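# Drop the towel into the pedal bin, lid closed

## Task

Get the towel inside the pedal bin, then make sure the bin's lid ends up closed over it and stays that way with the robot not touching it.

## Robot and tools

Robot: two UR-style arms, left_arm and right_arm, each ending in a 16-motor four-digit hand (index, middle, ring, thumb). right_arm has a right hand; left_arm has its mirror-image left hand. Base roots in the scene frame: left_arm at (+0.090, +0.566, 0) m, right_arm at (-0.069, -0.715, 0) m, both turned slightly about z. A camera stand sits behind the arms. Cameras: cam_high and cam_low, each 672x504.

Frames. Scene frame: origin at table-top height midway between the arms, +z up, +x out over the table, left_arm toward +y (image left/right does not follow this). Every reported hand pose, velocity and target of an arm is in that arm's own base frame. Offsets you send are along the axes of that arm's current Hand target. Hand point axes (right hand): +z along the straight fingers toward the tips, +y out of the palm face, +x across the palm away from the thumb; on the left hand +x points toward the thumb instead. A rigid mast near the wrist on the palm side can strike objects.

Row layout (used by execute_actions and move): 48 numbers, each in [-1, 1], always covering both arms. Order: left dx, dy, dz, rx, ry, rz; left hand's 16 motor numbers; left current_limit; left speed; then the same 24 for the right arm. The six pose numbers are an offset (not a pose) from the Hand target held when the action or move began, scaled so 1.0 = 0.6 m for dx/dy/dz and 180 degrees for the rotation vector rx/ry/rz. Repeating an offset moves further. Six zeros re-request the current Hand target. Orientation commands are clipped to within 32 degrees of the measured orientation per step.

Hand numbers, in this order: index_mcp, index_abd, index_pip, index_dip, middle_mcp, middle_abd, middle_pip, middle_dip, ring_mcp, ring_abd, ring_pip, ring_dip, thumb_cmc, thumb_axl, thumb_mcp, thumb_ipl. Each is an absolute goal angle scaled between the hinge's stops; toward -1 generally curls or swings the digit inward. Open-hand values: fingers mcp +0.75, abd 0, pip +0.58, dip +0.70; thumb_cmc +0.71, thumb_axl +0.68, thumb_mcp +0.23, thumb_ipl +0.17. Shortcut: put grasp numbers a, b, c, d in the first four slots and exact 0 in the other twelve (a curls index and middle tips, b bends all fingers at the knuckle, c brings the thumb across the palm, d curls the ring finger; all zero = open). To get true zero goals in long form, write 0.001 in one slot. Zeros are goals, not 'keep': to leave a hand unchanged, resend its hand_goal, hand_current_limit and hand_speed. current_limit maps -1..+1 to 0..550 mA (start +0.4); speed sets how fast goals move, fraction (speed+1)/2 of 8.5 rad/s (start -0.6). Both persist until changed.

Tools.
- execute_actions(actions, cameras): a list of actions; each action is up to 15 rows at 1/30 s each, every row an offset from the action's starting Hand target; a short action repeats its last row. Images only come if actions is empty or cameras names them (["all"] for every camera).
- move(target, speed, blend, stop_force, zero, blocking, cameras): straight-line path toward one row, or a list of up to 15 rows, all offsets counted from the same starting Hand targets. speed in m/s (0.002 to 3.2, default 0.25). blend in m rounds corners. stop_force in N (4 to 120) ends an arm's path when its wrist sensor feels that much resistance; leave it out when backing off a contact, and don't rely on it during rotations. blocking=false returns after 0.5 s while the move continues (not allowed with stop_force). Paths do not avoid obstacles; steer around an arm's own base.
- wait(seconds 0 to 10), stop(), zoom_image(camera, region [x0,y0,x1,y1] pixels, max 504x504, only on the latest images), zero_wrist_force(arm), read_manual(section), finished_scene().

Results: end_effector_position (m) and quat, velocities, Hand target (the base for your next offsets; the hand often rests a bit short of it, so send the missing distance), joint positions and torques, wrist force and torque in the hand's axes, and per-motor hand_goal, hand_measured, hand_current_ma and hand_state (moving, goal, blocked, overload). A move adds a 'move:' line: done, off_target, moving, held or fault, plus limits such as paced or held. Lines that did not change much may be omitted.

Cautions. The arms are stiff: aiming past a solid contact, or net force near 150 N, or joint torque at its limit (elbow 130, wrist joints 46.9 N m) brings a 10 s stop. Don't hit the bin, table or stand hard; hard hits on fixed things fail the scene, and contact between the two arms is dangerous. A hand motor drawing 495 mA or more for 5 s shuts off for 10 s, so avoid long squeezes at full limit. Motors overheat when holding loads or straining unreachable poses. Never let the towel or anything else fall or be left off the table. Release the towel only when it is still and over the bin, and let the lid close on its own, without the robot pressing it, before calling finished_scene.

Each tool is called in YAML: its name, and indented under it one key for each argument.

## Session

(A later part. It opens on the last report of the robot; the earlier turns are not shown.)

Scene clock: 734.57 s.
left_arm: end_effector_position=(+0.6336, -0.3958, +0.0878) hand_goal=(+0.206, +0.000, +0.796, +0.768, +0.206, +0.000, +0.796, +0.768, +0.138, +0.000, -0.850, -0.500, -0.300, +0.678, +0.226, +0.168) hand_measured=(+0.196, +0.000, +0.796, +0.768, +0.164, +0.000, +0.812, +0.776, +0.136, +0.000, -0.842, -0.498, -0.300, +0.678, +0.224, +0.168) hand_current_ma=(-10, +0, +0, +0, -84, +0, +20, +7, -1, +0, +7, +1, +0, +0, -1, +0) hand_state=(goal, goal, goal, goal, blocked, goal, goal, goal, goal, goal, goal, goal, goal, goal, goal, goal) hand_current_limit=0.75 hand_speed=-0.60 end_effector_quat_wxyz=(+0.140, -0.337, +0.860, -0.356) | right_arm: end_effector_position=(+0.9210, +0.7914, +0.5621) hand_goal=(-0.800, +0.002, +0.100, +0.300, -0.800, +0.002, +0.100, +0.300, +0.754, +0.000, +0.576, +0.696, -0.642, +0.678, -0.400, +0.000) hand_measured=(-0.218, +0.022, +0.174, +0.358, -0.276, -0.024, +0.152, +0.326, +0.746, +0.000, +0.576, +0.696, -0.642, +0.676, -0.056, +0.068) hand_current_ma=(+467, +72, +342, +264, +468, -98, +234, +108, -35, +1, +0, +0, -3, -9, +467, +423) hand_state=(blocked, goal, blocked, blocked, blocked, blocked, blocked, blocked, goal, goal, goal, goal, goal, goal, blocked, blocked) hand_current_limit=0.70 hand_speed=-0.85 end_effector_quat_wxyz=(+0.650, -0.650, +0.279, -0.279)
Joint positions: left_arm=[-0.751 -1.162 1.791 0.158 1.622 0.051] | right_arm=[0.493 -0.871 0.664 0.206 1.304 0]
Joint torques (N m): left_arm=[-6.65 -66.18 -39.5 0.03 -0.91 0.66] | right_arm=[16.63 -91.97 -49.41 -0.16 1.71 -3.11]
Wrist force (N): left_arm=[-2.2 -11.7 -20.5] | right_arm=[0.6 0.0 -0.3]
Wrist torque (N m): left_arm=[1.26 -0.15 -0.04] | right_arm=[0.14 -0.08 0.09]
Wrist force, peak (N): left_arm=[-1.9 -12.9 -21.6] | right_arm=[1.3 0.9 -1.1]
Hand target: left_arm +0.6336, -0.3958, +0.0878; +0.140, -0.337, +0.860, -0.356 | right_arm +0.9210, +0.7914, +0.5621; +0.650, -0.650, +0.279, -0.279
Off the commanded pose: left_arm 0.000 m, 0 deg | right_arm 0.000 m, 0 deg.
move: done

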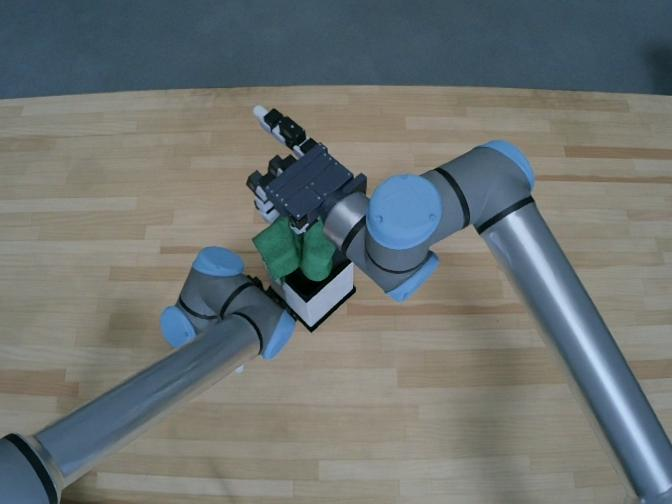

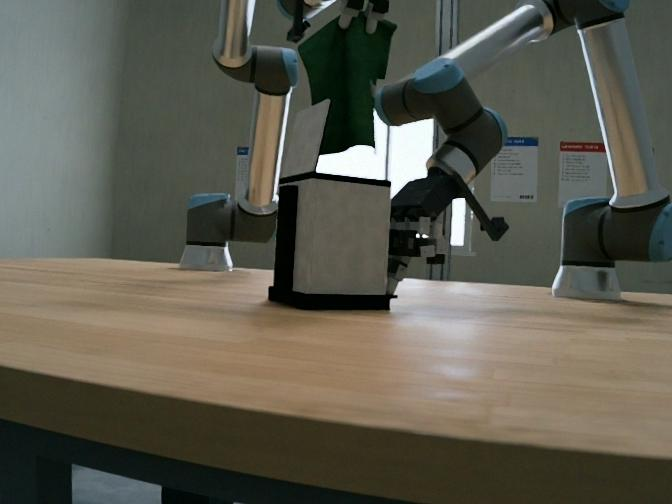

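move:
  target:
    - [0, 0, 0, 0, 0, 0, 0.205, 0, 0.796, 0.768, 0.205, 0, 0.796, 0.768, 0.137, 0, -0.85, -0.5, -0.3, 0.678, 0.226, 0.168, 0.75, -0.6, 0.075, 0, 0.0167, 0, 0, 0, -0.8, 0.001, 0.1, 0.3, -0.8, 0.001, 0.1, 0.3, 0.754, 0, 0.576, 0.696, -0.643, 0.677, -0.4, 0.0, 0.7, -0.85]
    - [0, 0, 0, 0, 0, 0, 0.205, 0, 0.796, 0.768, 0.205, 0, 0.796, 0.768, 0.137, 0, -0.85, -0.5, -0.3, 0.678, 0.226, 0.168, 0.75, -0.6, 0.075, 0.14, 0.0167, 0, 0, 0, -0.8, 0.001, 0.1, 0.3, -0.8, 0.001, 0.1, 0.3, 0.754, 0, 0.576, 0.696, -0.643, 0.677, -0.4, 0.0, 0.7, -0.85]
  speed: 0.06
  blend: [0.005, 0]
  cameras: ["all"]

zoom_image:
  camera: "cam_low"
  region: [220, 0, 440, 320]

zoom_image:
  camera: "cam_high"
  region: [220, 150, 480, 350]

Scene clock: 775.23 s.
left_arm: end_effector_position=(+0.6336, -0.3958, +0.0878) hand_goal=(+0.206, +0.000, +0.796, +0.768, +0.206, +0.000, +0.796, +0.768, +0.138, +0.000, -0.850, -0.500, -0.300, +0.678, +0.226, +0.168) hand_measured=(+0.196, +0.000, +0.796, +0.768, +0.164, +0.000, +0.812, +0.776, +0.136, +0.000, -0.842, -0.498, -0.300, +0.678, +0.224, +0.168) hand_current_ma=(-10, +0, +0, +0, -84, +0, +20, +7, -1, +0, +7, +1, +0, +0, -1, +0) hand_state=(goal, goal, goal, goal, blocked, goal, goal, goal, goal, goal, goal, goal, goal, goal, goal, goal) hand_current_limit=0.75 hand_speed=-0.60 end_effector_quat_wxyz=(+0.140, -0.337, +0.860, -0.356) | right_arm: end_effector_position=(+0.9593, +0.7657, +0.4782) hand_goal=(-0.800, +0.002, +0.100, +0.300, -0.800, +0.002, +0.100, +0.300, +0.754, +0.000, +0.576, +0.696, -0.642, +0.678, -0.400, +0.000) hand_measured=(-0.218, +0.022, +0.174, +0.358, -0.278, -0.024, +0.152, +0.326, +0.746, +0.000, +0.576, +0.696, -0.642, +0.676, -0.056, +0.068) hand_current_ma=(+468, +72, +342, +264, +468, -98, +234, +108, -35, +1, +0, +0, -2, -8, +468, +423) hand_state=(blocked, goal, blocked, blocked, blocked, blocked, blocked, blocked, goal, goal, goal, goal, goal, goal, blocked, blocked) hand_current_limit=0.70 hand_speed=-0.85 end_effector_quat_wxyz=(+0.650, -0.650, +0.279, -0.279)
Joint positions: left_arm=[-0.751 -1.162 1.791 0.158 1.622 0.051] | right_arm=[0.451 -0.862 0.797 0.064 1.263 0]
Joint torques (N m): left_arm=[-4.06 -67.18 -39.5 -0.3 -0.57 0.38] | right_arm=[-17.95 -132.58 -34.91 -4.61 -0.38 2.54]
Wrist force (N): left_arm=[-1.7 -11.5 -20.9] | right_arm=[0.4 -0.1 0.0]
Wrist torque (N m): left_arm=[1.33 -0.21 -0.01] | right_arm=[0.11 -0.07 0.05]
Wrist force, peak (N): left_arm=[-1.8 -12.7 -21.7] | right_arm=[1.1 -1.1 -0.3]
Hand target: left_arm +0.6336, -0.3958, +0.0878; +0.140, -0.337, +0.860, -0.356 | right_arm +0.9593, +0.7657, +0.4781; +0.650, -0.650, +0.279, -0.279
Off the commanded pose: left_arm 0.000 m, 0 deg | right_arm 0.000 m, 0 deg.
move: done

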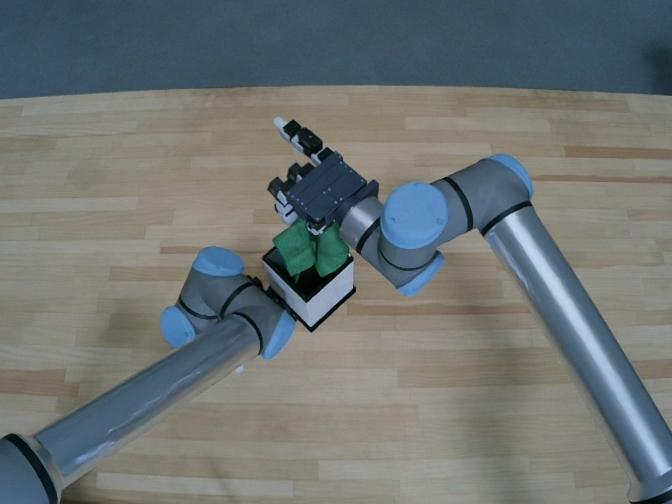

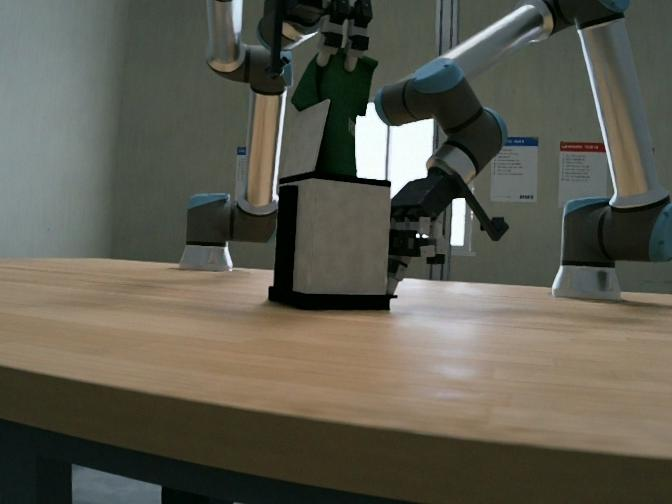

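Scaled by 1.575 from the camera's 672x504 image, which has a finer 960x720 frame.

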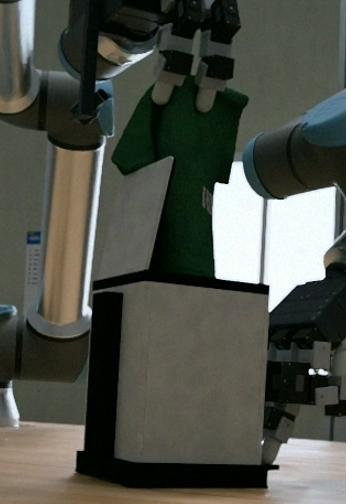

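Scaled by 1.938 from the camera's 672x504 image, which has a finer 960x720 frame.

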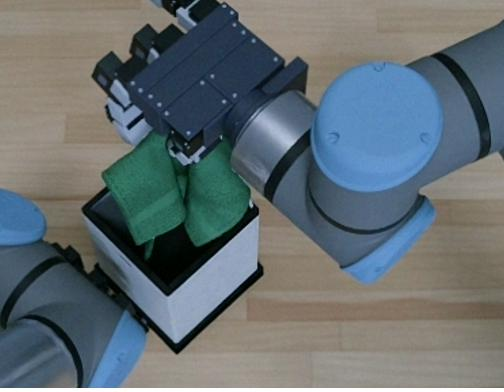

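move:
  target:
    - [0, 0, 0, 0, 0, 0, 0.205, 0, 0.796, 0.768, 0.205, 0, 0.796, 0.768, 0.137, 0, -0.85, -0.5, -0.3, 0.678, 0.226, 0.168, 0.75, -0.6, -0.05, 0, 0.0167, 0, 0, 0, -0.8, 0.001, 0.1, 0.3, -0.8, 0.001, 0.1, 0.3, 0.754, 0, 0.576, 0.696, -0.643, 0.677, -0.4, 0.0, 0.7, -0.85]
    - [0, 0, 0, 0, 0, 0, 0.205, 0, 0.796, 0.768, 0.205, 0, 0.796, 0.768, 0.137, 0, -0.85, -0.5, -0.3, 0.678, 0.226, 0.168, 0.75, -0.6, -0.05, 0.0917, 0.0167, 0, 0, 0, -0.8, 0.001, 0.1, 0.3, -0.8, 0.001, 0.1, 0.3, 0.754, 0, 0.576, 0.696, -0.643, 0.677, -0.4, 0.0, 0.7, -0.85]
  speed: 0.05
  blend: [0.005, 0]
  cameras: ["all"]

zoom_image:
  camera: "cam_low"
  region: [220, 0, 440, 320]

zoom_image:
  camera: "cam_high"
  region: [220, 150, 480, 350]

Scene clock: 797.07 s.
left_arm: end_effector_position=(+0.6336, -0.3958, +0.0878) hand_goal=(+0.206, +0.000, +0.796, +0.768, +0.206, +0.000, +0.796, +0.768, +0.138, +0.000, -0.850, -0.500, -0.300, +0.678, +0.226, +0.168) hand_measured=(+0.196, +0.000, +0.796, +0.768, +0.164, +0.000, +0.812, +0.776, +0.136, +0.000, -0.842, -0.498, -0.300, +0.678, +0.224, +0.168) hand_current_ma=(-10, +0, +0, +0, -84, +0, +20, +7, -1, +0, +7, +1, +0, +0, -1, +0) hand_state=(goal, goal, goal, goal, blocked, goal, goal, goal, goal, goal, goal, goal, goal, goal, goal, goal) hand_current_limit=0.75 hand_speed=-0.60 end_effector_quat_wxyz=(+0.140, -0.337, +0.860, -0.356) | right_arm: end_effector_position=(+0.9459, +0.7944, +0.4233) hand_goal=(-0.800, +0.002, +0.100, +0.300, -0.800, +0.002, +0.100, +0.300, +0.754, +0.000, +0.576, +0.696, -0.642, +0.678, -0.400, +0.000) hand_measured=(-0.218, +0.022, +0.174, +0.358, -0.280, -0.024, +0.152, +0.326, +0.746, +0.000, +0.576, +0.696, -0.642, +0.676, -0.056, +0.068) hand_current_ma=(+468, +72, +342, +264, +468, -98, +234, +108, -35, +1, +0, +0, -1, -8, +468, +423) hand_state=(blocked, goal, blocked, blocked, blocked, blocked, blocked, blocked, goal, goal, goal, goal, goal, goal, blocked, blocked) hand_current_limit=0.70 hand_speed=-0.85 end_effector_quat_wxyz=(+0.650, -0.650, +0.279, -0.279)
Joint positions: left_arm=[-0.751 -1.162 1.791 0.158 1.622 0.051] | right_arm=[0.484 -0.85 0.873 -0.024 1.295 0]
Joint torques (N m): left_arm=[-2.51 -64.23 -37.06 -0.31 0.17 0.56] | right_arm=[13.72 -94.19 -35.21 -3.95 1.89 -0.37]
Wrist force (N): left_arm=[-1.9 -11.7 -20.7] | right_arm=[0.4 0.2 -0.3]
Wrist torque (N m): left_arm=[1.28 -0.18 -0.02] | right_arm=[0.16 -0.06 0.08]
Wrist force, peak (N): left_arm=[-1.7 -12.6 -21.9] | right_arm=[1.3 0.1 0.1]
Hand target: left_arm +0.6336, -0.3958, +0.0878; +0.140, -0.337, +0.860, -0.356 | right_arm +0.9459, +0.7944, +0.4231; +0.650, -0.650, +0.279, -0.279
Off the commanded pose: left_arm 0.000 m, 0 deg | right_arm 0.000 m, 0 deg.
move: done

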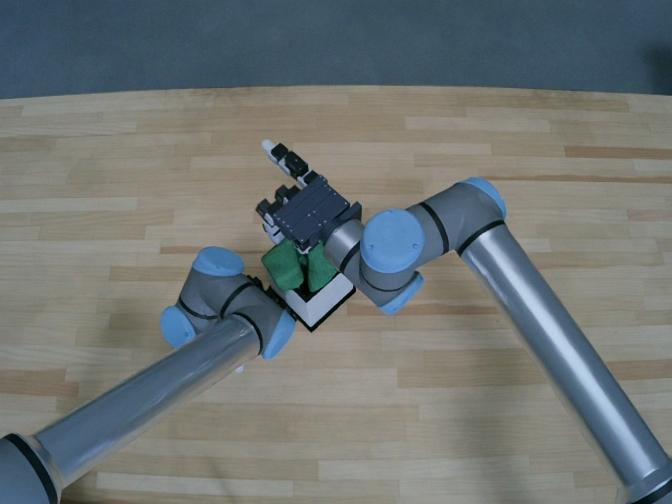

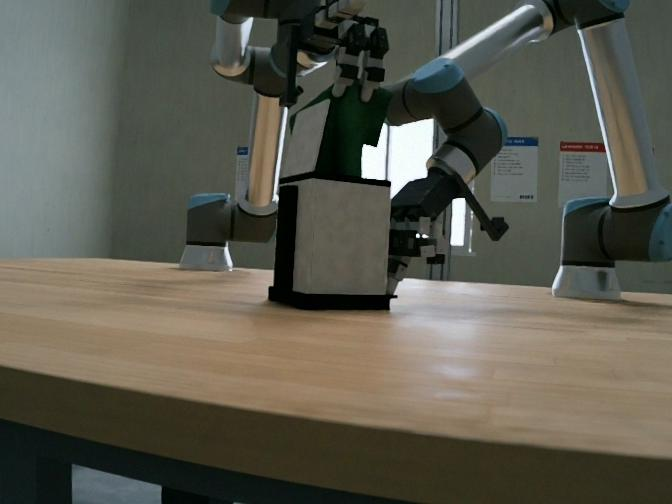

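Scaled by 1.575 from the camera's 672x504 image, which has a finer 960x720 frame.

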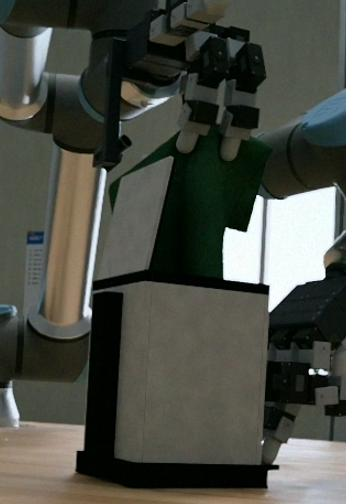

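Scaled by 1.938 from the camera's 672x504 image, which has a finer 960x720 frame.

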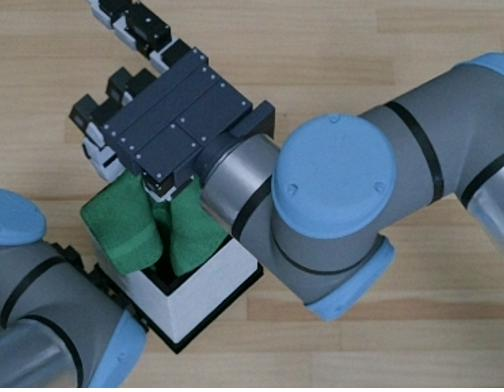

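move:
  target:
    - [0, 0, 0, 0, 0, 0, 0.205, 0, 0.796, 0.768, 0.205, 0, 0.796, 0.768, 0.137, 0, -0.85, -0.5, -0.3, 0.678, 0.226, 0.168, 0.75, -0.6, 0.0833, 0, 0.0167, 0, 0, 0, -0.8, 0.001, 0.1, 0.3, -0.8, 0.001, 0.1, 0.3, 0.754, 0, 0.576, 0.696, -0.643, 0.677, -0.4, 0.0, 0.7, -0.85]
    - [0, 0, 0, 0, 0, 0, 0.205, 0, 0.796, 0.768, 0.205, 0, 0.796, 0.768, 0.137, 0, -0.85, -0.5, -0.3, 0.678, 0.226, 0.168, 0.75, -0.6, 0.0833, 0.1, 0.0167, 0, 0, 0, -0.8, 0.001, 0.1, 0.3, -0.8, 0.001, 0.1, 0.3, 0.754, 0, 0.576, 0.696, -0.643, 0.677, -0.4, 0.0, 0.7, -0.85]
  speed: 0.05
  blend: [0.005, 0]
  cameras: ["all"]

zoom_image:
  camera: "cam_low"
  region: [220, 0, 440, 320]

zoom_image:
  camera: "cam_high"
  region: [220, 150, 480, 350]

Scene clock: 835.60 s.
left_arm: end_effector_position=(+0.6336, -0.3958, +0.0878) hand_goal=(+0.206, +0.000, +0.796, +0.768, +0.206, +0.000, +0.796, +0.768, +0.138, +0.000, -0.850, -0.500, -0.300, +0.678, +0.226, +0.168) hand_measured=(+0.196, +0.000, +0.796, +0.768, +0.164, +0.000, +0.814, +0.776, +0.136, +0.000, -0.842, -0.498, -0.300, +0.678, +0.224, +0.168) hand_current_ma=(-10, +0, +0, +0, -84, +0, +22, +8, -1, +0, +7, +1, +0, +0, -1, +0) hand_state=(goal, goal, goal, goal, blocked, goal, goal, goal, goal, goal, goal, goal, goal, goal, goal, goal) hand_current_limit=0.75 hand_speed=-0.60 end_effector_quat_wxyz=(+0.140, -0.337, +0.860, -0.356) | right_arm: end_effector_position=(+0.9877, +0.7651, +0.3631) hand_goal=(-0.800, +0.002, +0.100, +0.300, -0.800, +0.002, +0.100, +0.300, +0.754, +0.000, +0.576, +0.696, -0.642, +0.678, -0.400, +0.000) hand_measured=(-0.218, +0.032, +0.174, +0.340, -0.024, +0.028, -0.088, -0.246, +0.746, +0.000, +0.576, +0.696, -0.656, +0.678, -0.056, +0.046) hand_current_ma=(+468, +110, +339, +175, +468, +94, -467, -467, -35, +1, +0, +0, -62, -3, +468, +279) hand_state=(blocked, blocked, blocked, blocked, blocked, blocked, blocked, blocked, goal, goal, goal, goal, goal, goal, blocked, blocked) hand_current_limit=0.70 hand_speed=-0.85 end_effector_quat_wxyz=(+0.650, -0.650, +0.279, -0.279)
Joint positions: left_arm=[-0.751 -1.162 1.791 0.158 1.622 0.051] | right_arm=[0.438 -0.808 0.906 -0.098 1.249 0]
Joint torques (N m): left_arm=[-2.03 -52.91 -29.2 -0.33 0.27 -0.17] | right_arm=[-20.74 -76.42 -19.53 1.37 1.78 -0.42]
Wrist force (N): left_arm=[-1.3 -15.4 -26.2] | right_arm=[-2.7 -21.0 8.0]
Wrist torque (N m): left_arm=[1.57 -0.24 0.03] | right_arm=[-0.40 -0.15 -0.36]
Wrist force, peak (N): left_arm=[-1.6 -16.6 -27.5] | right_arm=[-5.0 -35.8 8.8]
Hand target: left_arm +0.6336, -0.3958, +0.0878; +0.140, -0.337, +0.860, -0.356 | right_arm +0.9877, +0.7651, +0.3631; +0.650, -0.650, +0.279, -0.279
Off the commanded pose: left_arm 0.000 m, 0 deg | right_arm 0.000 m, 0 deg.
move: done

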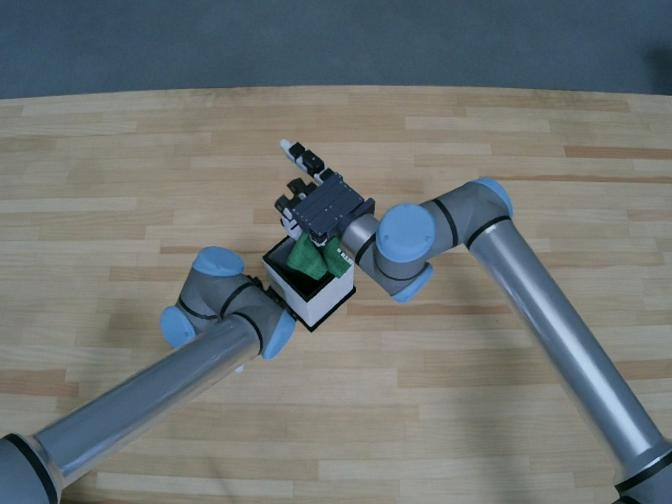

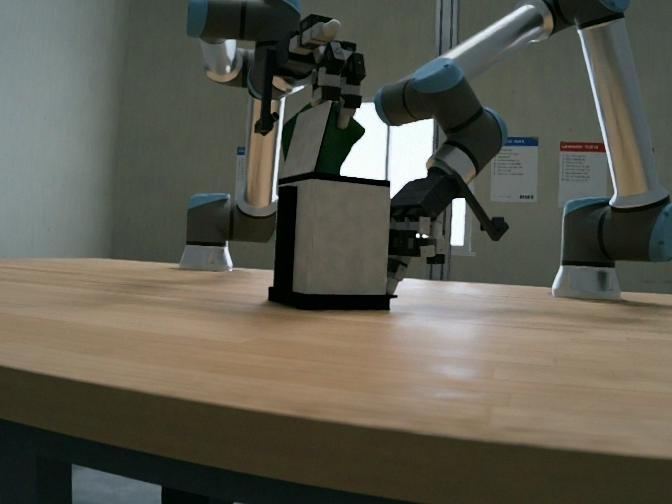

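Scaled by 1.575 from the camera's 672x504 image, which has a finer 960x720 frame.

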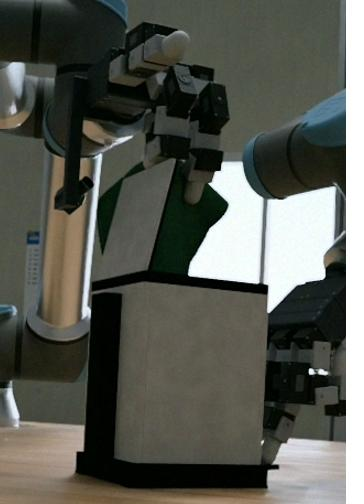

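Scaled by 1.938 from the camera's 672x504 image, which has a finer 960x720 frame.

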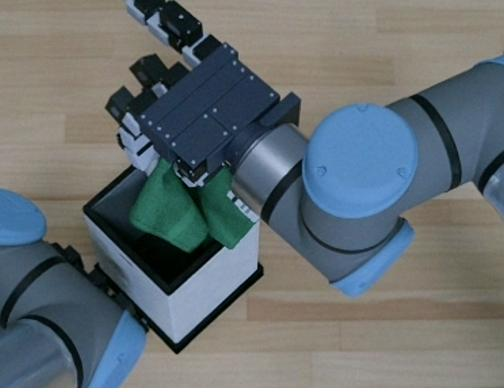

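move:
  target:
    - [0, 0, 0, 0, 0, 0, 0.205, 0, 0.796, 0.768, 0.205, 0, 0.796, 0.768, 0.137, 0, -0.85, -0.5, -0.3, 0.678, 0.226, 0.168, 0.75, -0.6, 0, -0.075, 0, 0, 0, 0, -0.8, 0.001, 0.1, 0.3, -0.8, 0.001, 0.1, 0.3, 0.754, 0, 0.576, 0.696, -0.643, 0.677, -0.4, 0.0, 0.7, -0.85]
    - [0, 0, 0, 0, 0, 0, 0.205, 0, 0.796, 0.768, 0.205, 0, 0.796, 0.768, 0.137, 0, -0.85, -0.5, -0.3, 0.678, 0.226, 0.168, 0.75, -0.6, -0.04, -0.075, 0.01, 0, 0, 0, -0.8, 0.001, 0.1, 0.3, -0.8, 0.001, 0.1, 0.3, 0.754, 0, 0.576, 0.696, -0.643, 0.677, -0.4, 0.0, 0.7, -0.85]
  speed: 0.05
  blend: [0.005, 0]
  cameras: ["all"]

zoom_image:
  camera: "cam_low"
  region: [220, 0, 440, 320]

zoom_image:
  camera: "cam_high"
  region: [220, 150, 480, 350]

Scene clock: 852.60 s.
left_arm: end_effector_position=(+0.6336, -0.3958, +0.0878) hand_goal=(+0.206, +0.000, +0.796, +0.768, +0.206, +0.000, +0.796, +0.768, +0.138, +0.000, -0.850, -0.500, -0.300, +0.678, +0.226, +0.168) hand_measured=(+0.196, +0.000, +0.796, +0.768, +0.164, +0.000, +0.814, +0.776, +0.136, +0.000, -0.842, -0.498, -0.300, +0.678, +0.224, +0.168) hand_current_ma=(-10, +0, +0, +0, -84, +0, +22, +8, -1, +0, +7, +1, +0, +0, -1, +0) hand_state=(goal, goal, goal, goal, blocked, goal, goal, goal, goal, goal, goal, goal, goal, goal, goal, goal) hand_current_limit=0.75 hand_speed=-0.60 end_effector_quat_wxyz=(+0.140, -0.337, +0.860, -0.356) | right_arm: end_effector_position=(+0.9755, +0.7865, +0.4081) hand_goal=(-0.800, +0.002, +0.100, +0.300, -0.800, +0.002, +0.100, +0.300, +0.754, +0.000, +0.576, +0.696, -0.642, +0.678, -0.400, +0.000) hand_measured=(-0.218, +0.038, +0.172, +0.340, -0.342, -0.032, +0.114, +0.300, +0.746, +0.000, +0.576, +0.696, -0.642, +0.672, -0.048, +0.046) hand_current_ma=(+467, +138, +324, +172, +467, -128, +56, +0, -35, +1, +0, +0, +1, -26, +468, +277) hand_state=(blocked, blocked, blocked, blocked, blocked, blocked, goal, goal, goal, goal, goal, goal, goal, goal, blocked, blocked) hand_current_limit=0.70 hand_speed=-0.85 end_effector_quat_wxyz=(+0.650, -0.650, +0.279, -0.279)
Joint positions: left_arm=[-0.751 -1.162 1.791 0.158 1.622 0.051] | right_arm=[0.463 -0.808 0.827 -0.02 1.274 0]
Joint torques (N m): left_arm=[-2.08 -44.4 -30.15 0.39 0.75 0.15] | right_arm=[17.11 -96.26 -50.94 -0.49 2.05 -2.38]
Wrist force (N): left_arm=[-1.6 -11.5 -21.0] | right_arm=[1.0 -0.9 0.6]
Wrist torque (N m): left_arm=[1.26 -0.23 0.00] | right_arm=[-0.05 -0.15 0.08]
Wrist force, peak (N): left_arm=[-1.1 -16.1 -26.6] | right_arm=[-3.3 -21.5 8.5]
Hand target: left_arm +0.6336, -0.3958, +0.0878; +0.140, -0.337, +0.860, -0.356 | right_arm +0.9755, +0.7866, +0.4081; +0.650, -0.650, +0.279, -0.279
Off the commanded pose: left_arm 0.000 m, 0 deg | right_arm 0.000 m, 0 deg.
move: done

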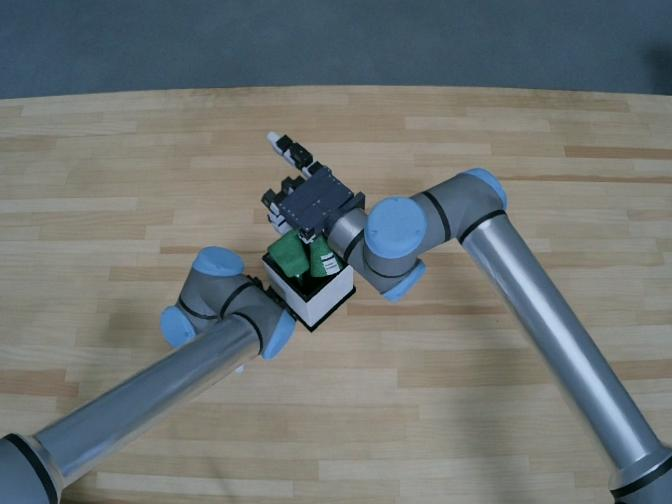

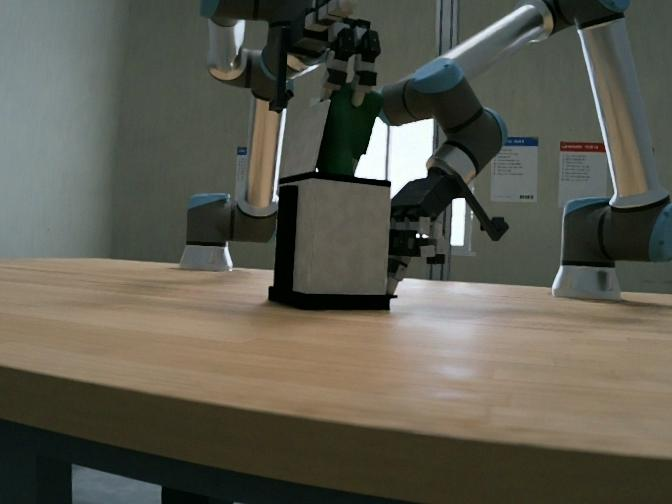

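Scaled by 1.575 from the camera's 672x504 image, which has a finer 960x720 frame.

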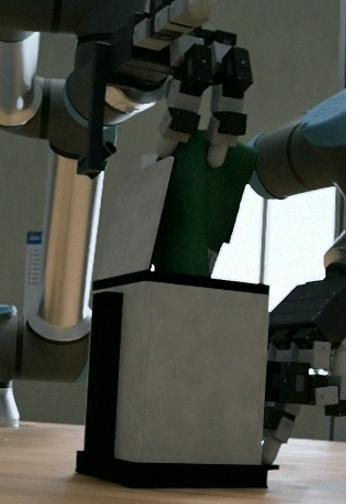

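Scaled by 1.938 from the camera's 672x504 image, which has a finer 960x720 frame.

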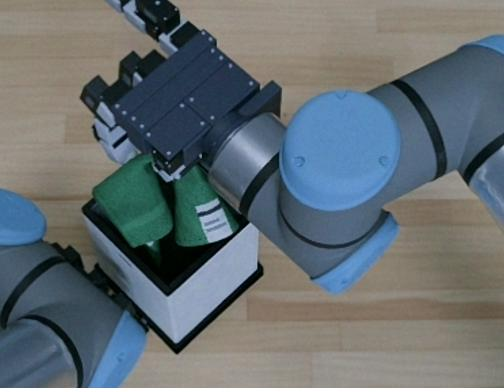

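move:
  target:
    - [0, 0, 0, 0, 0, 0, 0.205, 0, 0.796, 0.768, 0.205, 0, 0.796, 0.768, 0.137, 0, -0.85, -0.5, -0.3, 0.678, 0.226, 0.168, 0.75, -0.6, -0.0085, 0.01, 0, 0, 0.0444, 0, -0.8, 0.001, 0.1, 0.3, -0.8, 0.001, 0.1, 0.3, 0.754, 0, 0.576, 0.696, -0.643, 0.677, -0.4, 0.0, 0.7, -0.85]
    - [0, 0, 0, 0, 0, 0, 0.205, 0, 0.796, 0.768, 0.205, 0, 0.796, 0.768, 0.137, 0, -0.85, -0.5, -0.3, 0.678, 0.226, 0.168, 0.75, -0.6, -0.0085, 0.1083, 0, 0, 0.0444, 0, -0.8, 0.001, 0.1, 0.3, -0.8, 0.001, 0.1, 0.3, 0.754, 0, 0.576, 0.696, -0.643, 0.677, -0.4, 0.0, 0.7, -0.85]
  speed: 0.04
  blend: [0.003, 0]
  cameras: ["all"]

zoom_image:
  camera: "cam_low"
  region: [220, 0, 440, 320]

zoom_image:
  camera: "cam_high"
  region: [220, 150, 480, 350]

Scene clock: 873.43 s.
left_arm: end_effector_position=(+0.6336, -0.3958, +0.0878) hand_goal=(+0.206, +0.000, +0.796, +0.768, +0.206, +0.000, +0.796, +0.768, +0.138, +0.000, -0.850, -0.500, -0.300, +0.678, +0.226, +0.168) hand_measured=(+0.196, +0.000, +0.796, +0.768, +0.164, +0.000, +0.814, +0.776, +0.136, +0.000, -0.842, -0.498, -0.300, +0.678, +0.224, +0.168) hand_current_ma=(-10, +0, +0, +0, -84, +0, +22, +8, -1, +0, +7, +1, +0, +0, -1, +0) hand_state=(goal, goal, goal, goal, blocked, goal, goal, goal, goal, goal, goal, goal, goal, goal, goal, goal) hand_current_limit=0.75 hand_speed=-0.60 end_effector_quat_wxyz=(+0.140, -0.337, +0.860, -0.356) | right_arm: end_effector_position=(+0.9720, +0.7903, +0.3432) hand_goal=(-0.800, +0.002, +0.100, +0.300, -0.800, +0.002, +0.100, +0.300, +0.754, +0.000, +0.576, +0.696, -0.642, +0.678, -0.400, +0.000) hand_measured=(-0.218, +0.038, +0.172, +0.340, -0.342, -0.032, +0.114, +0.300, +0.746, +0.000, +0.576, +0.696, -0.642, +0.672, -0.048, +0.046) hand_current_ma=(+467, +138, +324, +172, +467, -128, +56, +0, -35, +1, +0, +0, +1, -26, +468, +277) hand_state=(blocked, blocked, blocked, blocked, blocked, blocked, goal, goal, goal, goal, goal, goal, goal, goal, blocked, blocked) hand_current_limit=0.70 hand_speed=-0.85 end_effector_quat_wxyz=(+0.629, -0.629, +0.323, -0.324)
Joint positions: left_arm=[-0.751 -1.162 1.791 0.158 1.622 0.051] | right_arm=[0.501 -0.808 0.941 -0.133 1.452 0]
Joint torques (N m): left_arm=[-5.83 -57.54 -39.09 0.75 0.98 -0.02] | right_arm=[14.23 -96.85 -37.02 -4.57 1.13 -1.84]
Wrist force (N): left_arm=[-1.3 -11.8 -20.8] | right_arm=[0.6 -0.8 0.0]
Wrist torque (N m): left_arm=[1.21 -0.25 0.03] | right_arm=[0.03 -0.07 0.07]
Wrist force, peak (N): left_arm=[-1.9 -11.9 -21.4] | right_arm=[1.2 -1.1 0.5]
Hand target: left_arm +0.6336, -0.3958, +0.0878; +0.140, -0.337, +0.860, -0.356 | right_arm +0.9720, +0.7903, +0.3432; +0.629, -0.629, +0.323, -0.324
Off the commanded pose: left_arm 0.000 m, 0 deg | right_arm 0.000 m, 0 deg.
move: done

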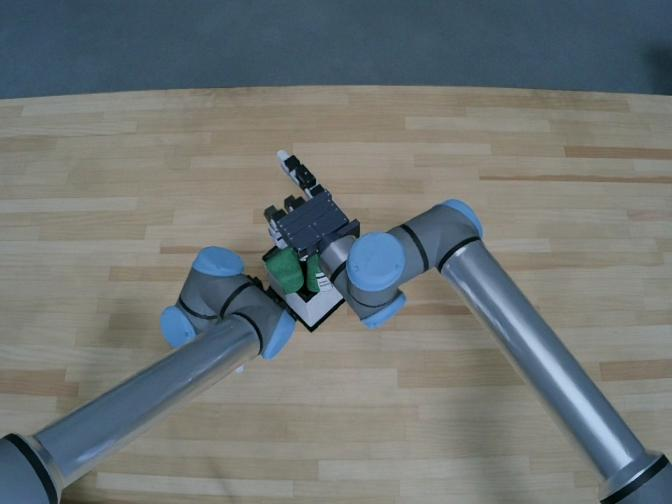

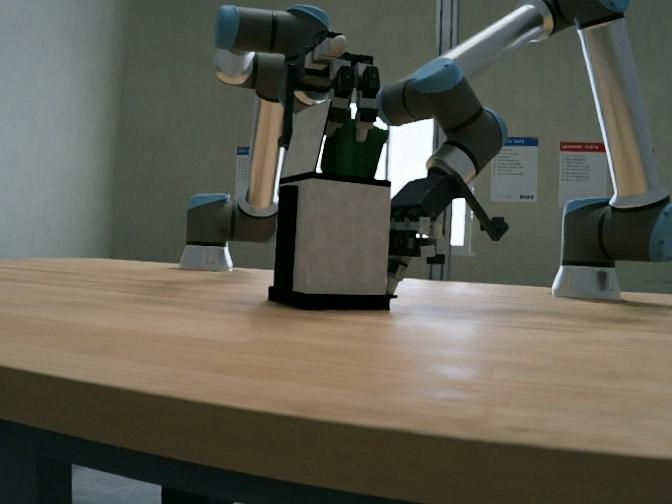

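Scaled by 1.575 from the camera's 672x504 image, which has a finer 960x720 frame.

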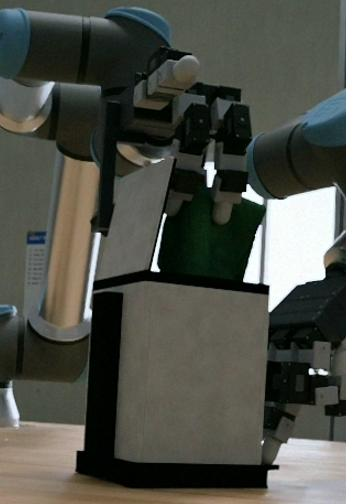

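Scaled by 1.938 from the camera's 672x504 image, which has a finer 960x720 frame.

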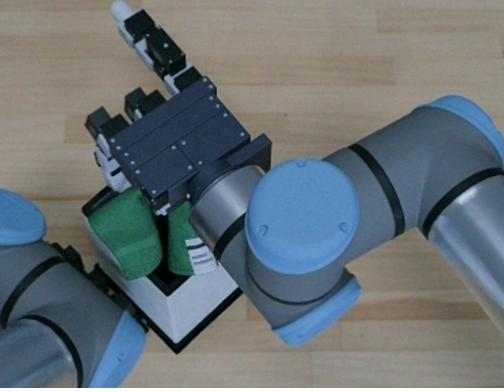

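move:
  target: [0, 0, 0, 0, 0, 0, 0.205, 0, 0.796, 0.768, 0.205, 0, 0.796, 0.768, 0.137, 0, -0.85, -0.5, -0.3, 0.678, 0.226, 0.168, 0.75, -0.6, 0, -0.1417, 0, 0, 0, 0, -0.8, 0.001, 0.1, 0.3, -0.8, 0.001, 0.1, 0.3, 0.754, 0, 0.576, 0.696, -0.643, 0.677, -0.4, 0.0, 0.7, -0.85]
  speed: 0.06

move:
  target:
    - [0, 0, 0, 0, 0, 0, 0.205, 0, 0.796, 0.768, 0.205, 0, 0.796, 0.768, 0.137, 0, -0.85, -0.5, -0.3, 0.678, 0.226, 0.168, 0.75, -0.6, 0, 0, 0, 0, 0, 0, -0.8, 0.001, 0.1, 0.3, 0.754, 0.001, 0.576, 0.696, 0.754, 0, 0.576, 0.696, -0.643, 0.677, -0.4, 0.0, 0.7, -0.85]
    - [0, 0, 0, 0, 0, 0, 0.205, 0, 0.796, 0.768, 0.205, 0, 0.796, 0.768, 0.137, 0, -0.85, -0.5, -0.3, 0.678, 0.226, 0.168, 0.75, -0.6, 0.0367, 0, 0.0388, 0, 0, 0, -0.8, 0.001, 0.1, 0.3, 0.754, 0.001, 0.576, 0.696, 0.754, 0, 0.576, 0.696, -0.643, 0.677, -0.4, 0.0, 0.7, -0.85]
  speed: 0.05
  cameras: ["all"]

zoom_image:
  camera: "cam_low"
  region: [220, 0, 440, 320]

zoom_image:
  camera: "cam_high"
  region: [220, 150, 480, 350]

Scene clock: 922.90 s.
left_arm: end_effector_position=(+0.6336, -0.3958, +0.0878) hand_goal=(+0.206, +0.000, +0.796, +0.768, +0.206, +0.000, +0.796, +0.768, +0.138, +0.000, -0.850, -0.500, -0.300, +0.678, +0.226, +0.168) hand_measured=(+0.196, +0.000, +0.796, +0.768, +0.164, +0.000, +0.814, +0.776, +0.136, +0.000, -0.842, -0.498, -0.300, +0.678, +0.224, +0.168) hand_current_ma=(-10, +0, +0, +0, -84, +0, +22, +8, -1, +0, +7, +1, +0, +0, -1, +0) hand_state=(goal, goal, goal, goal, blocked, goal, goal, goal, goal, goal, goal, goal, goal, goal, goal, goal) hand_current_limit=0.75 hand_speed=-0.60 end_effector_quat_wxyz=(+0.140, -0.337, +0.860, -0.356) | right_arm: end_effector_position=(+0.9719, +0.7902, +0.4284) hand_goal=(-0.800, +0.002, +0.100, +0.300, -0.800, +0.002, +0.100, +0.300, +0.754, +0.000, +0.576, +0.696, -0.642, +0.678, -0.400, +0.000) hand_measured=(-0.218, +0.038, +0.172, +0.340, -0.342, -0.032, +0.114, +0.300, +0.746, +0.000, +0.576, +0.696, -0.642, +0.672, -0.048, +0.046) hand_current_ma=(+468, +138, +324, +172, +467, -128, +57, +1, -35, +1, +0, +0, +1, -26, +468, +277) hand_state=(blocked, blocked, blocked, blocked, blocked, blocked, goal, goal, goal, goal, goal, goal, goal, goal, blocked, blocked) hand_current_limit=0.70 hand_speed=-0.85 end_effector_quat_wxyz=(+0.629, -0.628, +0.323, -0.324)
Joint positions: left_arm=[-0.751 -1.162 1.791 0.158 1.622 0.051] | right_arm=[0.501 -0.819 0.811 0.007 1.452 0]
Joint torques (N m): left_arm=[-3.17 -59.94 -39.2 0.67 1.02 -0.28] | right_arm=[-6.63 -95.76 -51.55 -0.39 1.52 0.98]
Wrist force (N): left_arm=[-2.0 -11.3 -20.6] | right_arm=[0.7 -0.6 0.5]
Wrist torque (N m): left_arm=[1.26 -0.18 -0.04] | right_arm=[0.00 -0.12 0.06]
Wrist force, peak (N): left_arm=[-2.1 -12.1 -21.3] | right_arm=[1.3 -0.7 0.6]
Hand target: left_arm +0.6336, -0.3958, +0.0878; +0.140, -0.337, +0.860, -0.356 | right_arm +0.9719, +0.7903, +0.4282; +0.629, -0.629, +0.323, -0.324
Off the commanded pose: left_arm 0.000 m, 0 deg | right_arm 0.000 m, 0 deg.
move: done

Scene clock: 926.63 s.
left_arm: end_effector_position=(+0.6336, -0.3958, +0.0878) hand_goal=(+0.206, +0.000, +0.796, +0.768, +0.206, +0.000, +0.796, +0.768, +0.138, +0.000, -0.850, -0.500, -0.300, +0.678, +0.226, +0.168) hand_measured=(+0.196, +0.000, +0.796, +0.768, +0.164, +0.000, +0.814, +0.776, +0.136, +0.000, -0.842, -0.498, -0.300, +0.678, +0.224, +0.168) hand_current_ma=(-10, +0, +0, +0, -84, +0, +22, +8, -1, +0, +7, +1, +0, +0, -1, +0) hand_state=(goal, goal, goal, goal, blocked, goal, goal, goal, goal, goal, goal, goal, goal, goal, goal, goal) hand_current_limit=0.75 hand_speed=-0.60 end_effector_quat_wxyz=(+0.140, -0.337, +0.860, -0.356) | right_arm: end_effector_position=(+1.0036, +0.7859, +0.4282) hand_goal=(-0.800, +0.002, +0.100, +0.300, +0.754, +0.002, +0.576, +0.696, +0.754, +0.000, +0.576, +0.696, -0.642, +0.678, -0.400, +0.000) hand_measured=(-0.254, +0.040, +0.150, +0.320, +0.728, -0.002, +0.570, +0.694, +0.746, +0.000, +0.576, +0.696, -0.686, +0.662, -0.102, +0.036) hand_current_ma=(+468, +147, +218, +83, -114, -10, -23, -11, -35, +1, +0, +0, -195, -81, +468, +209) hand_state=(blocked, blocked, blocked, goal, blocked, goal, goal, goal, goal, goal, goal, goal, blocked, goal, blocked, blocked) hand_current_limit=0.70 hand_speed=-0.85 end_effector_quat_wxyz=(+0.629, -0.629, +0.323, -0.324)
Joint positions: left_arm=[-0.751 -1.162 1.791 0.158 1.622 0.051] | right_arm=[0.483 -0.766 0.718 0.047 1.433 0]
Joint torques (N m): left_arm=[-4.22 -57.02 -38.06 1.32 0.83 -0.61] | right_arm=[-18.77 -98.52 -50.59 -0.36 -2.05 1.88]
Wrist force (N): left_arm=[-1.9 -10.9 -19.5] | right_arm=[1.0 -0.2 -0.1]
Wrist torque (N m): left_arm=[1.20 -0.20 -0.01] | right_arm=[0.04 -0.16 0.11]
Wrist force, peak (N): left_arm=[-1.7 -12.1 -21.0] | right_arm=[1.0 -0.9 0.5]
Hand target: left_arm +0.6336, -0.3958, +0.0878; +0.140, -0.337, +0.860, -0.356 | right_arm +1.0037, +0.7859, +0.4282; +0.629, -0.629, +0.323, -0.324
Off the commanded pose: left_arm 0.000 m, 0 deg | right_arm 0.000 m, 0 deg.
move: done

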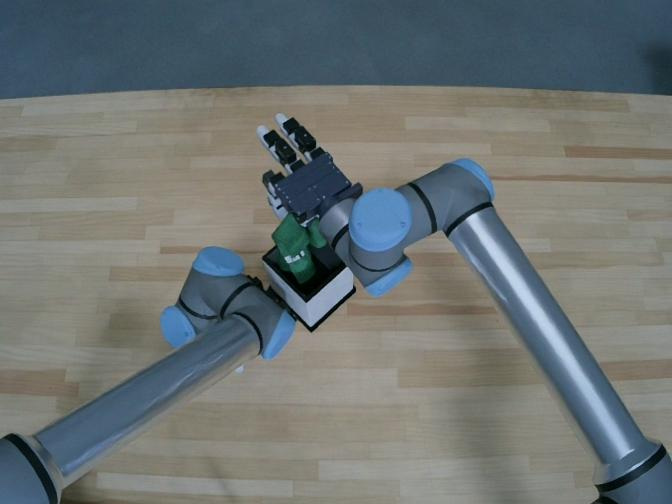

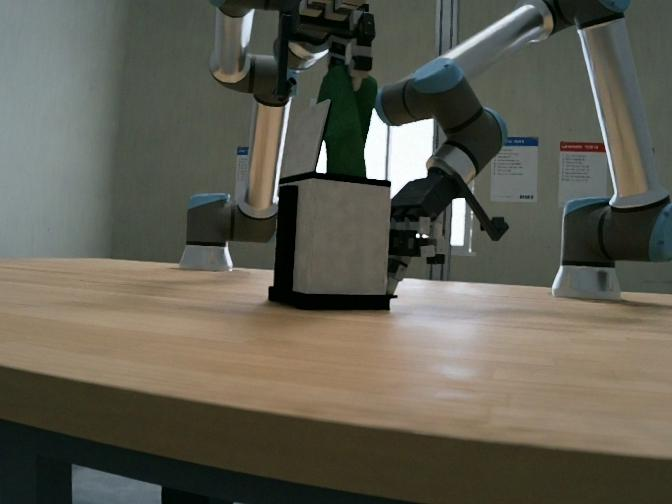

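Scaled by 1.575 from the camera's 672x504 image, which has a finer 960x720 frame.

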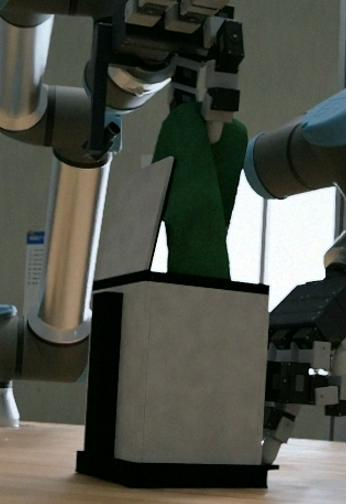

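Scaled by 1.938 from the camera's 672x504 image, which has a finer 960x720 frame.

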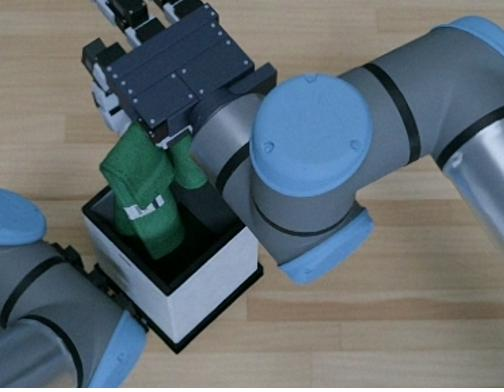

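move:
  target:
    - [0, 0, 0, 0, 0, 0, 0.205, 0, 0.796, 0.768, 0.205, 0, 0.796, 0.768, 0.137, 0, -0.85, -0.5, -0.3, 0.678, 0.226, 0.168, 0.75, -0.6, 0.0046, 0, -0.033, 0, 0, 0, -0.8, 0.001, 0.1, 0.3, 0.754, 0.001, 0.576, 0.696, 0.754, 0, 0.576, 0.696, -0.643, 0.677, -0.4, 0.0, 0.7, -0.85]
    - [0, 0, 0, 0, 0, 0, 0.205, 0, 0.796, 0.768, 0.205, 0, 0.796, 0.768, 0.137, 0, -0.85, -0.5, -0.3, 0.678, 0.226, 0.168, 0.75, -0.6, 0.0046, 0.1333, -0.033, 0, 0, 0, -0.8, 0.001, 0.1, 0.3, 0.754, 0.001, 0.576, 0.696, 0.754, 0, 0.576, 0.696, -0.643, 0.677, -0.4, 0.0, 0.7, -0.85]
  speed: 0.05
  blend: [0.005, 0]
  cameras: ["all"]

zoom_image:
  camera: "cam_low"
  region: [220, 0, 440, 320]

zoom_image:
  camera: "cam_high"
  region: [220, 150, 480, 350]

Scene clock: 945.77 s.
left_arm: end_effector_position=(+0.6336, -0.3958, +0.0878) hand_goal=(+0.206, +0.000, +0.796, +0.768, +0.206, +0.000, +0.796, +0.768, +0.138, +0.000, -0.850, -0.500, -0.300, +0.678, +0.226, +0.168) hand_measured=(+0.196, +0.000, +0.796, +0.768, +0.164, +0.000, +0.814, +0.776, +0.136, +0.000, -0.842, -0.498, -0.300, +0.678, +0.224, +0.168) hand_current_ma=(-10, +0, +0, +0, -84, +0, +22, +8, -1, +0, +7, +1, +0, +0, -1, +0) hand_state=(goal, goal, goal, goal, blocked, goal, goal, goal, goal, goal, goal, goal, goal, goal, goal, goal) hand_current_limit=0.75 hand_speed=-0.60 end_effector_quat_wxyz=(+0.140, -0.337, +0.860, -0.356) | right_arm: end_effector_position=(+0.9892, +0.7722, +0.3483) hand_goal=(-0.800, +0.002, +0.100, +0.300, +0.754, +0.002, +0.576, +0.696, +0.754, +0.000, +0.576, +0.696, -0.642, +0.678, -0.400, +0.000) hand_measured=(-0.254, +0.040, +0.150, +0.320, +0.730, -0.002, +0.570, +0.694, +0.746, +0.000, +0.576, +0.696, -0.686, +0.662, -0.102, +0.036) hand_current_ma=(+467, +147, +218, +82, -112, -10, -23, -11, -35, +1, +0, +0, -196, -81, +468, +209) hand_state=(blocked, blocked, blocked, goal, blocked, goal, goal, goal, goal, goal, goal, goal, blocked, goal, blocked, blocked) hand_current_limit=0.70 hand_speed=-0.85 end_effector_quat_wxyz=(+0.629, -0.629, +0.323, -0.324)
Joint positions: left_arm=[-0.751 -1.162 1.791 0.158 1.622 0.051] | right_arm=[0.477 -0.804 0.925 -0.122 1.428 0]
Joint torques (N m): left_arm=[-3.26 -59.13 -38.66 1.5 1.14 -0.93] | right_arm=[-18.99 -97.54 -34.62 -4.2 -1.87 -1.23]
Wrist force (N): left_arm=[-1.5 -11.8 -21.0] | right_arm=[0.6 -0.4 -0.2]
Wrist torque (N m): left_arm=[1.23 -0.25 0.01] | right_arm=[0.05 -0.09 0.09]
Wrist force, peak (N): left_arm=[-1.8 -12.1 -21.2] | right_arm=[1.3 -0.9 0.2]
Hand target: left_arm +0.6336, -0.3958, +0.0878; +0.140, -0.337, +0.860, -0.356 | right_arm +0.9892, +0.7722, +0.3482; +0.629, -0.629, +0.323, -0.324
Off the commanded pose: left_arm 0.000 m, 0 deg | right_arm 0.000 m, 0 deg.
move: done

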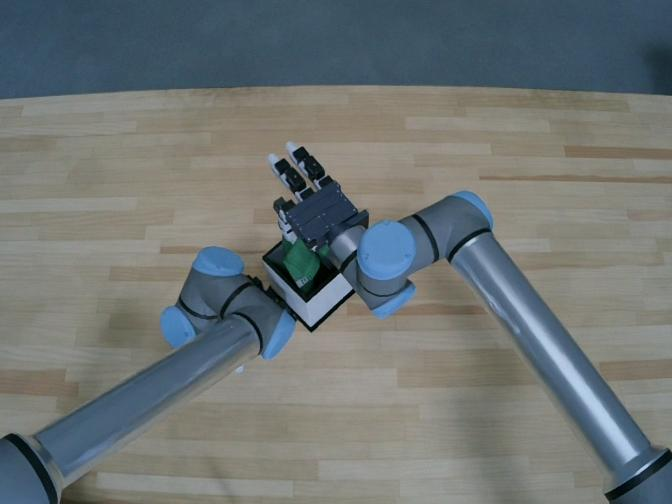

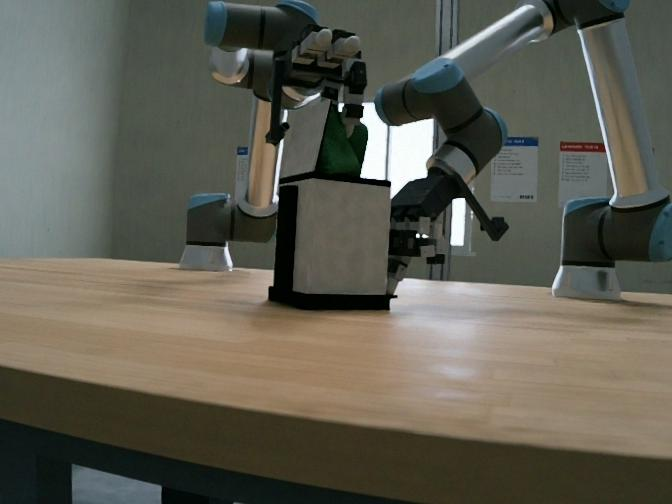

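Scaled by 1.575 from the camera's 672x504 image, which has a finer 960x720 frame.

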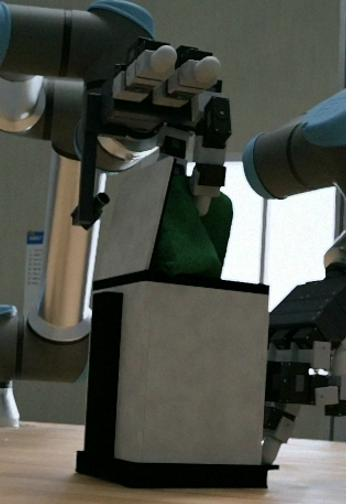

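Scaled by 1.938 from the camera's 672x504 image, which has a finer 960x720 frame.

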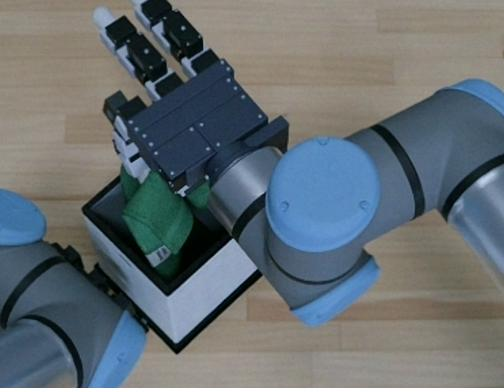

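move:
  target: [0, 0, 0, 0, 0, 0, 0.205, 0, 0.796, 0.768, 0.205, 0, 0.796, 0.768, 0.137, 0, -0.85, -0.5, -0.3, 0.678, 0.226, 0.168, 0.75, -0.6, 0, 0, 0, 0, 0, 0, 0.15, 0.001, 0.4, 0.6, 0.754, 0.001, 0.576, 0.696, 0.754, 0, 0.576, 0.696, -0.643, 0.677, 0.15, 0.168, 0.6, -0.85]
  speed: 0.05
  cameras: ["all"]

zoom_image:
  camera: "cam_low"
  region: [220, 0, 440, 320]

zoom_image:
  camera: "cam_high"
  region: [220, 150, 480, 350]

Scene clock: 955.33 s.
left_arm: end_effector_position=(+0.6336, -0.3958, +0.0878) hand_goal=(+0.206, +0.000, +0.796, +0.768, +0.206, +0.000, +0.796, +0.768, +0.138, +0.000, -0.850, -0.500, -0.300, +0.678, +0.226, +0.168) hand_measured=(+0.196, +0.000, +0.796, +0.768, +0.164, +0.000, +0.814, +0.776, +0.136, +0.000, -0.842, -0.498, -0.300, +0.678, +0.224, +0.168) hand_current_ma=(-10, +0, +0, +0, -84, +0, +22, +8, -1, +0, +7, +1, +0, +0, -1, +0) hand_state=(goal, goal, goal, goal, blocked, goal, goal, goal, goal, goal, goal, goal, goal, goal, goal, goal) hand_current_limit=0.75 hand_speed=-0.60 end_effector_quat_wxyz=(+0.140, -0.337, +0.860, -0.356) | right_arm: end_effector_position=(+0.9892, +0.7722, +0.3482) hand_goal=(+0.150, +0.002, +0.400, +0.600, +0.754, +0.002, +0.576, +0.696, +0.754, +0.000, +0.576, +0.696, -0.642, +0.678, +0.150, +0.168) hand_measured=(+0.130, +0.004, +0.394, +0.596, +0.730, -0.002, +0.570, +0.694, +0.746, +0.000, +0.576, +0.696, -0.644, +0.676, +0.148, +0.166) hand_current_ma=(-87, +9, -19, -13, -112, -10, -23, -11, -35, +1, +0, +0, -9, -11, -8, -10) hand_state=(goal, goal, goal, goal, blocked, goal, goal, goal, goal, goal, goal, goal, goal, goal, goal, goal) hand_current_limit=0.60 hand_speed=-0.85 end_effector_quat_wxyz=(+0.629, -0.629, +0.323, -0.324)
Joint positions: left_arm=[-0.751 -1.162 1.791 0.158 1.622 0.051] | right_arm=[0.477 -0.804 0.925 -0.122 1.428 0]
Joint torques (N m): left_arm=[-5.1 -58.02 -38.71 1.46 0.72 -1.13] | right_arm=[-18.8 -97.01 -35.6 -3.95 -1.26 2.33]
Wrist force (N): left_arm=[-1.9 -11.6 -20.5] | right_arm=[1.1 -1.3 0.2]
Wrist torque (N m): left_arm=[1.21 -0.19 -0.01] | right_arm=[-0.10 -0.16 0.11]
Wrist force, peak (N): left_arm=[-2.0 -12.3 -21.2] | right_arm=[1.1 -1.3 0.2]
Hand target: left_arm +0.6336, -0.3958, +0.0878; +0.140, -0.337, +0.860, -0.356 | right_arm +0.9892, +0.7722, +0.3482; +0.629, -0.629, +0.323, -0.324
Off the commanded pose: left_arm 0.000 m, 0 deg | right_arm 0.000 m, 0 deg.
move: done

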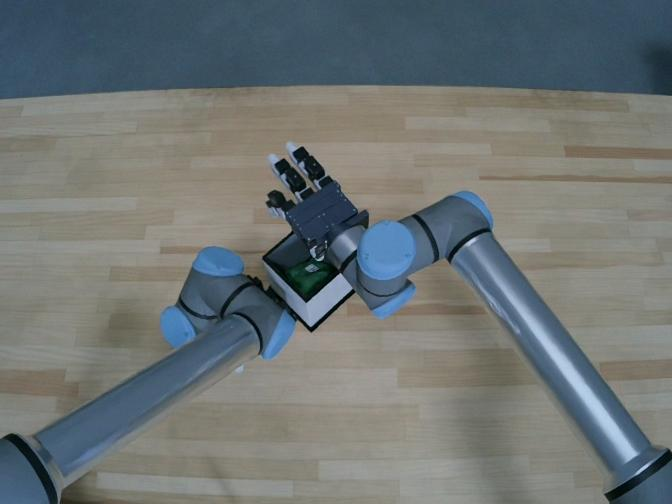

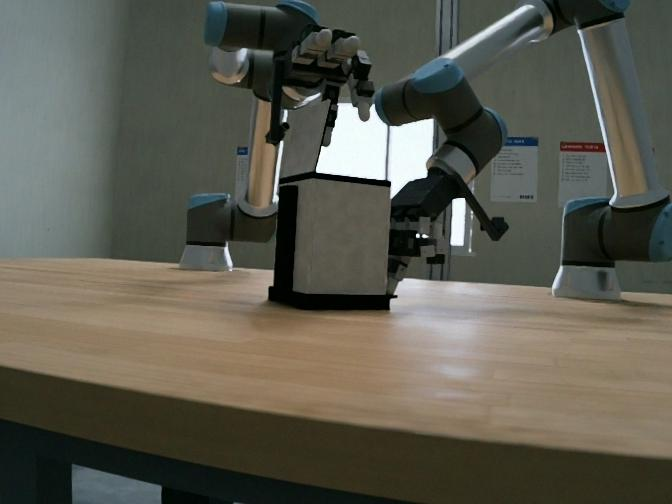

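Scaled by 1.575 from the camera's 672x504 image, which has a finer 960x720 frame.

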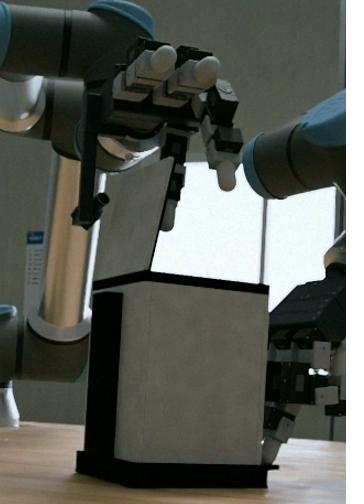

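Scaled by 1.938 from the camera's 672x504 image, which has a finer 960x720 frame.

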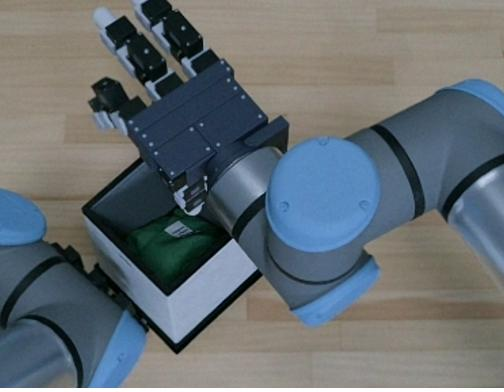

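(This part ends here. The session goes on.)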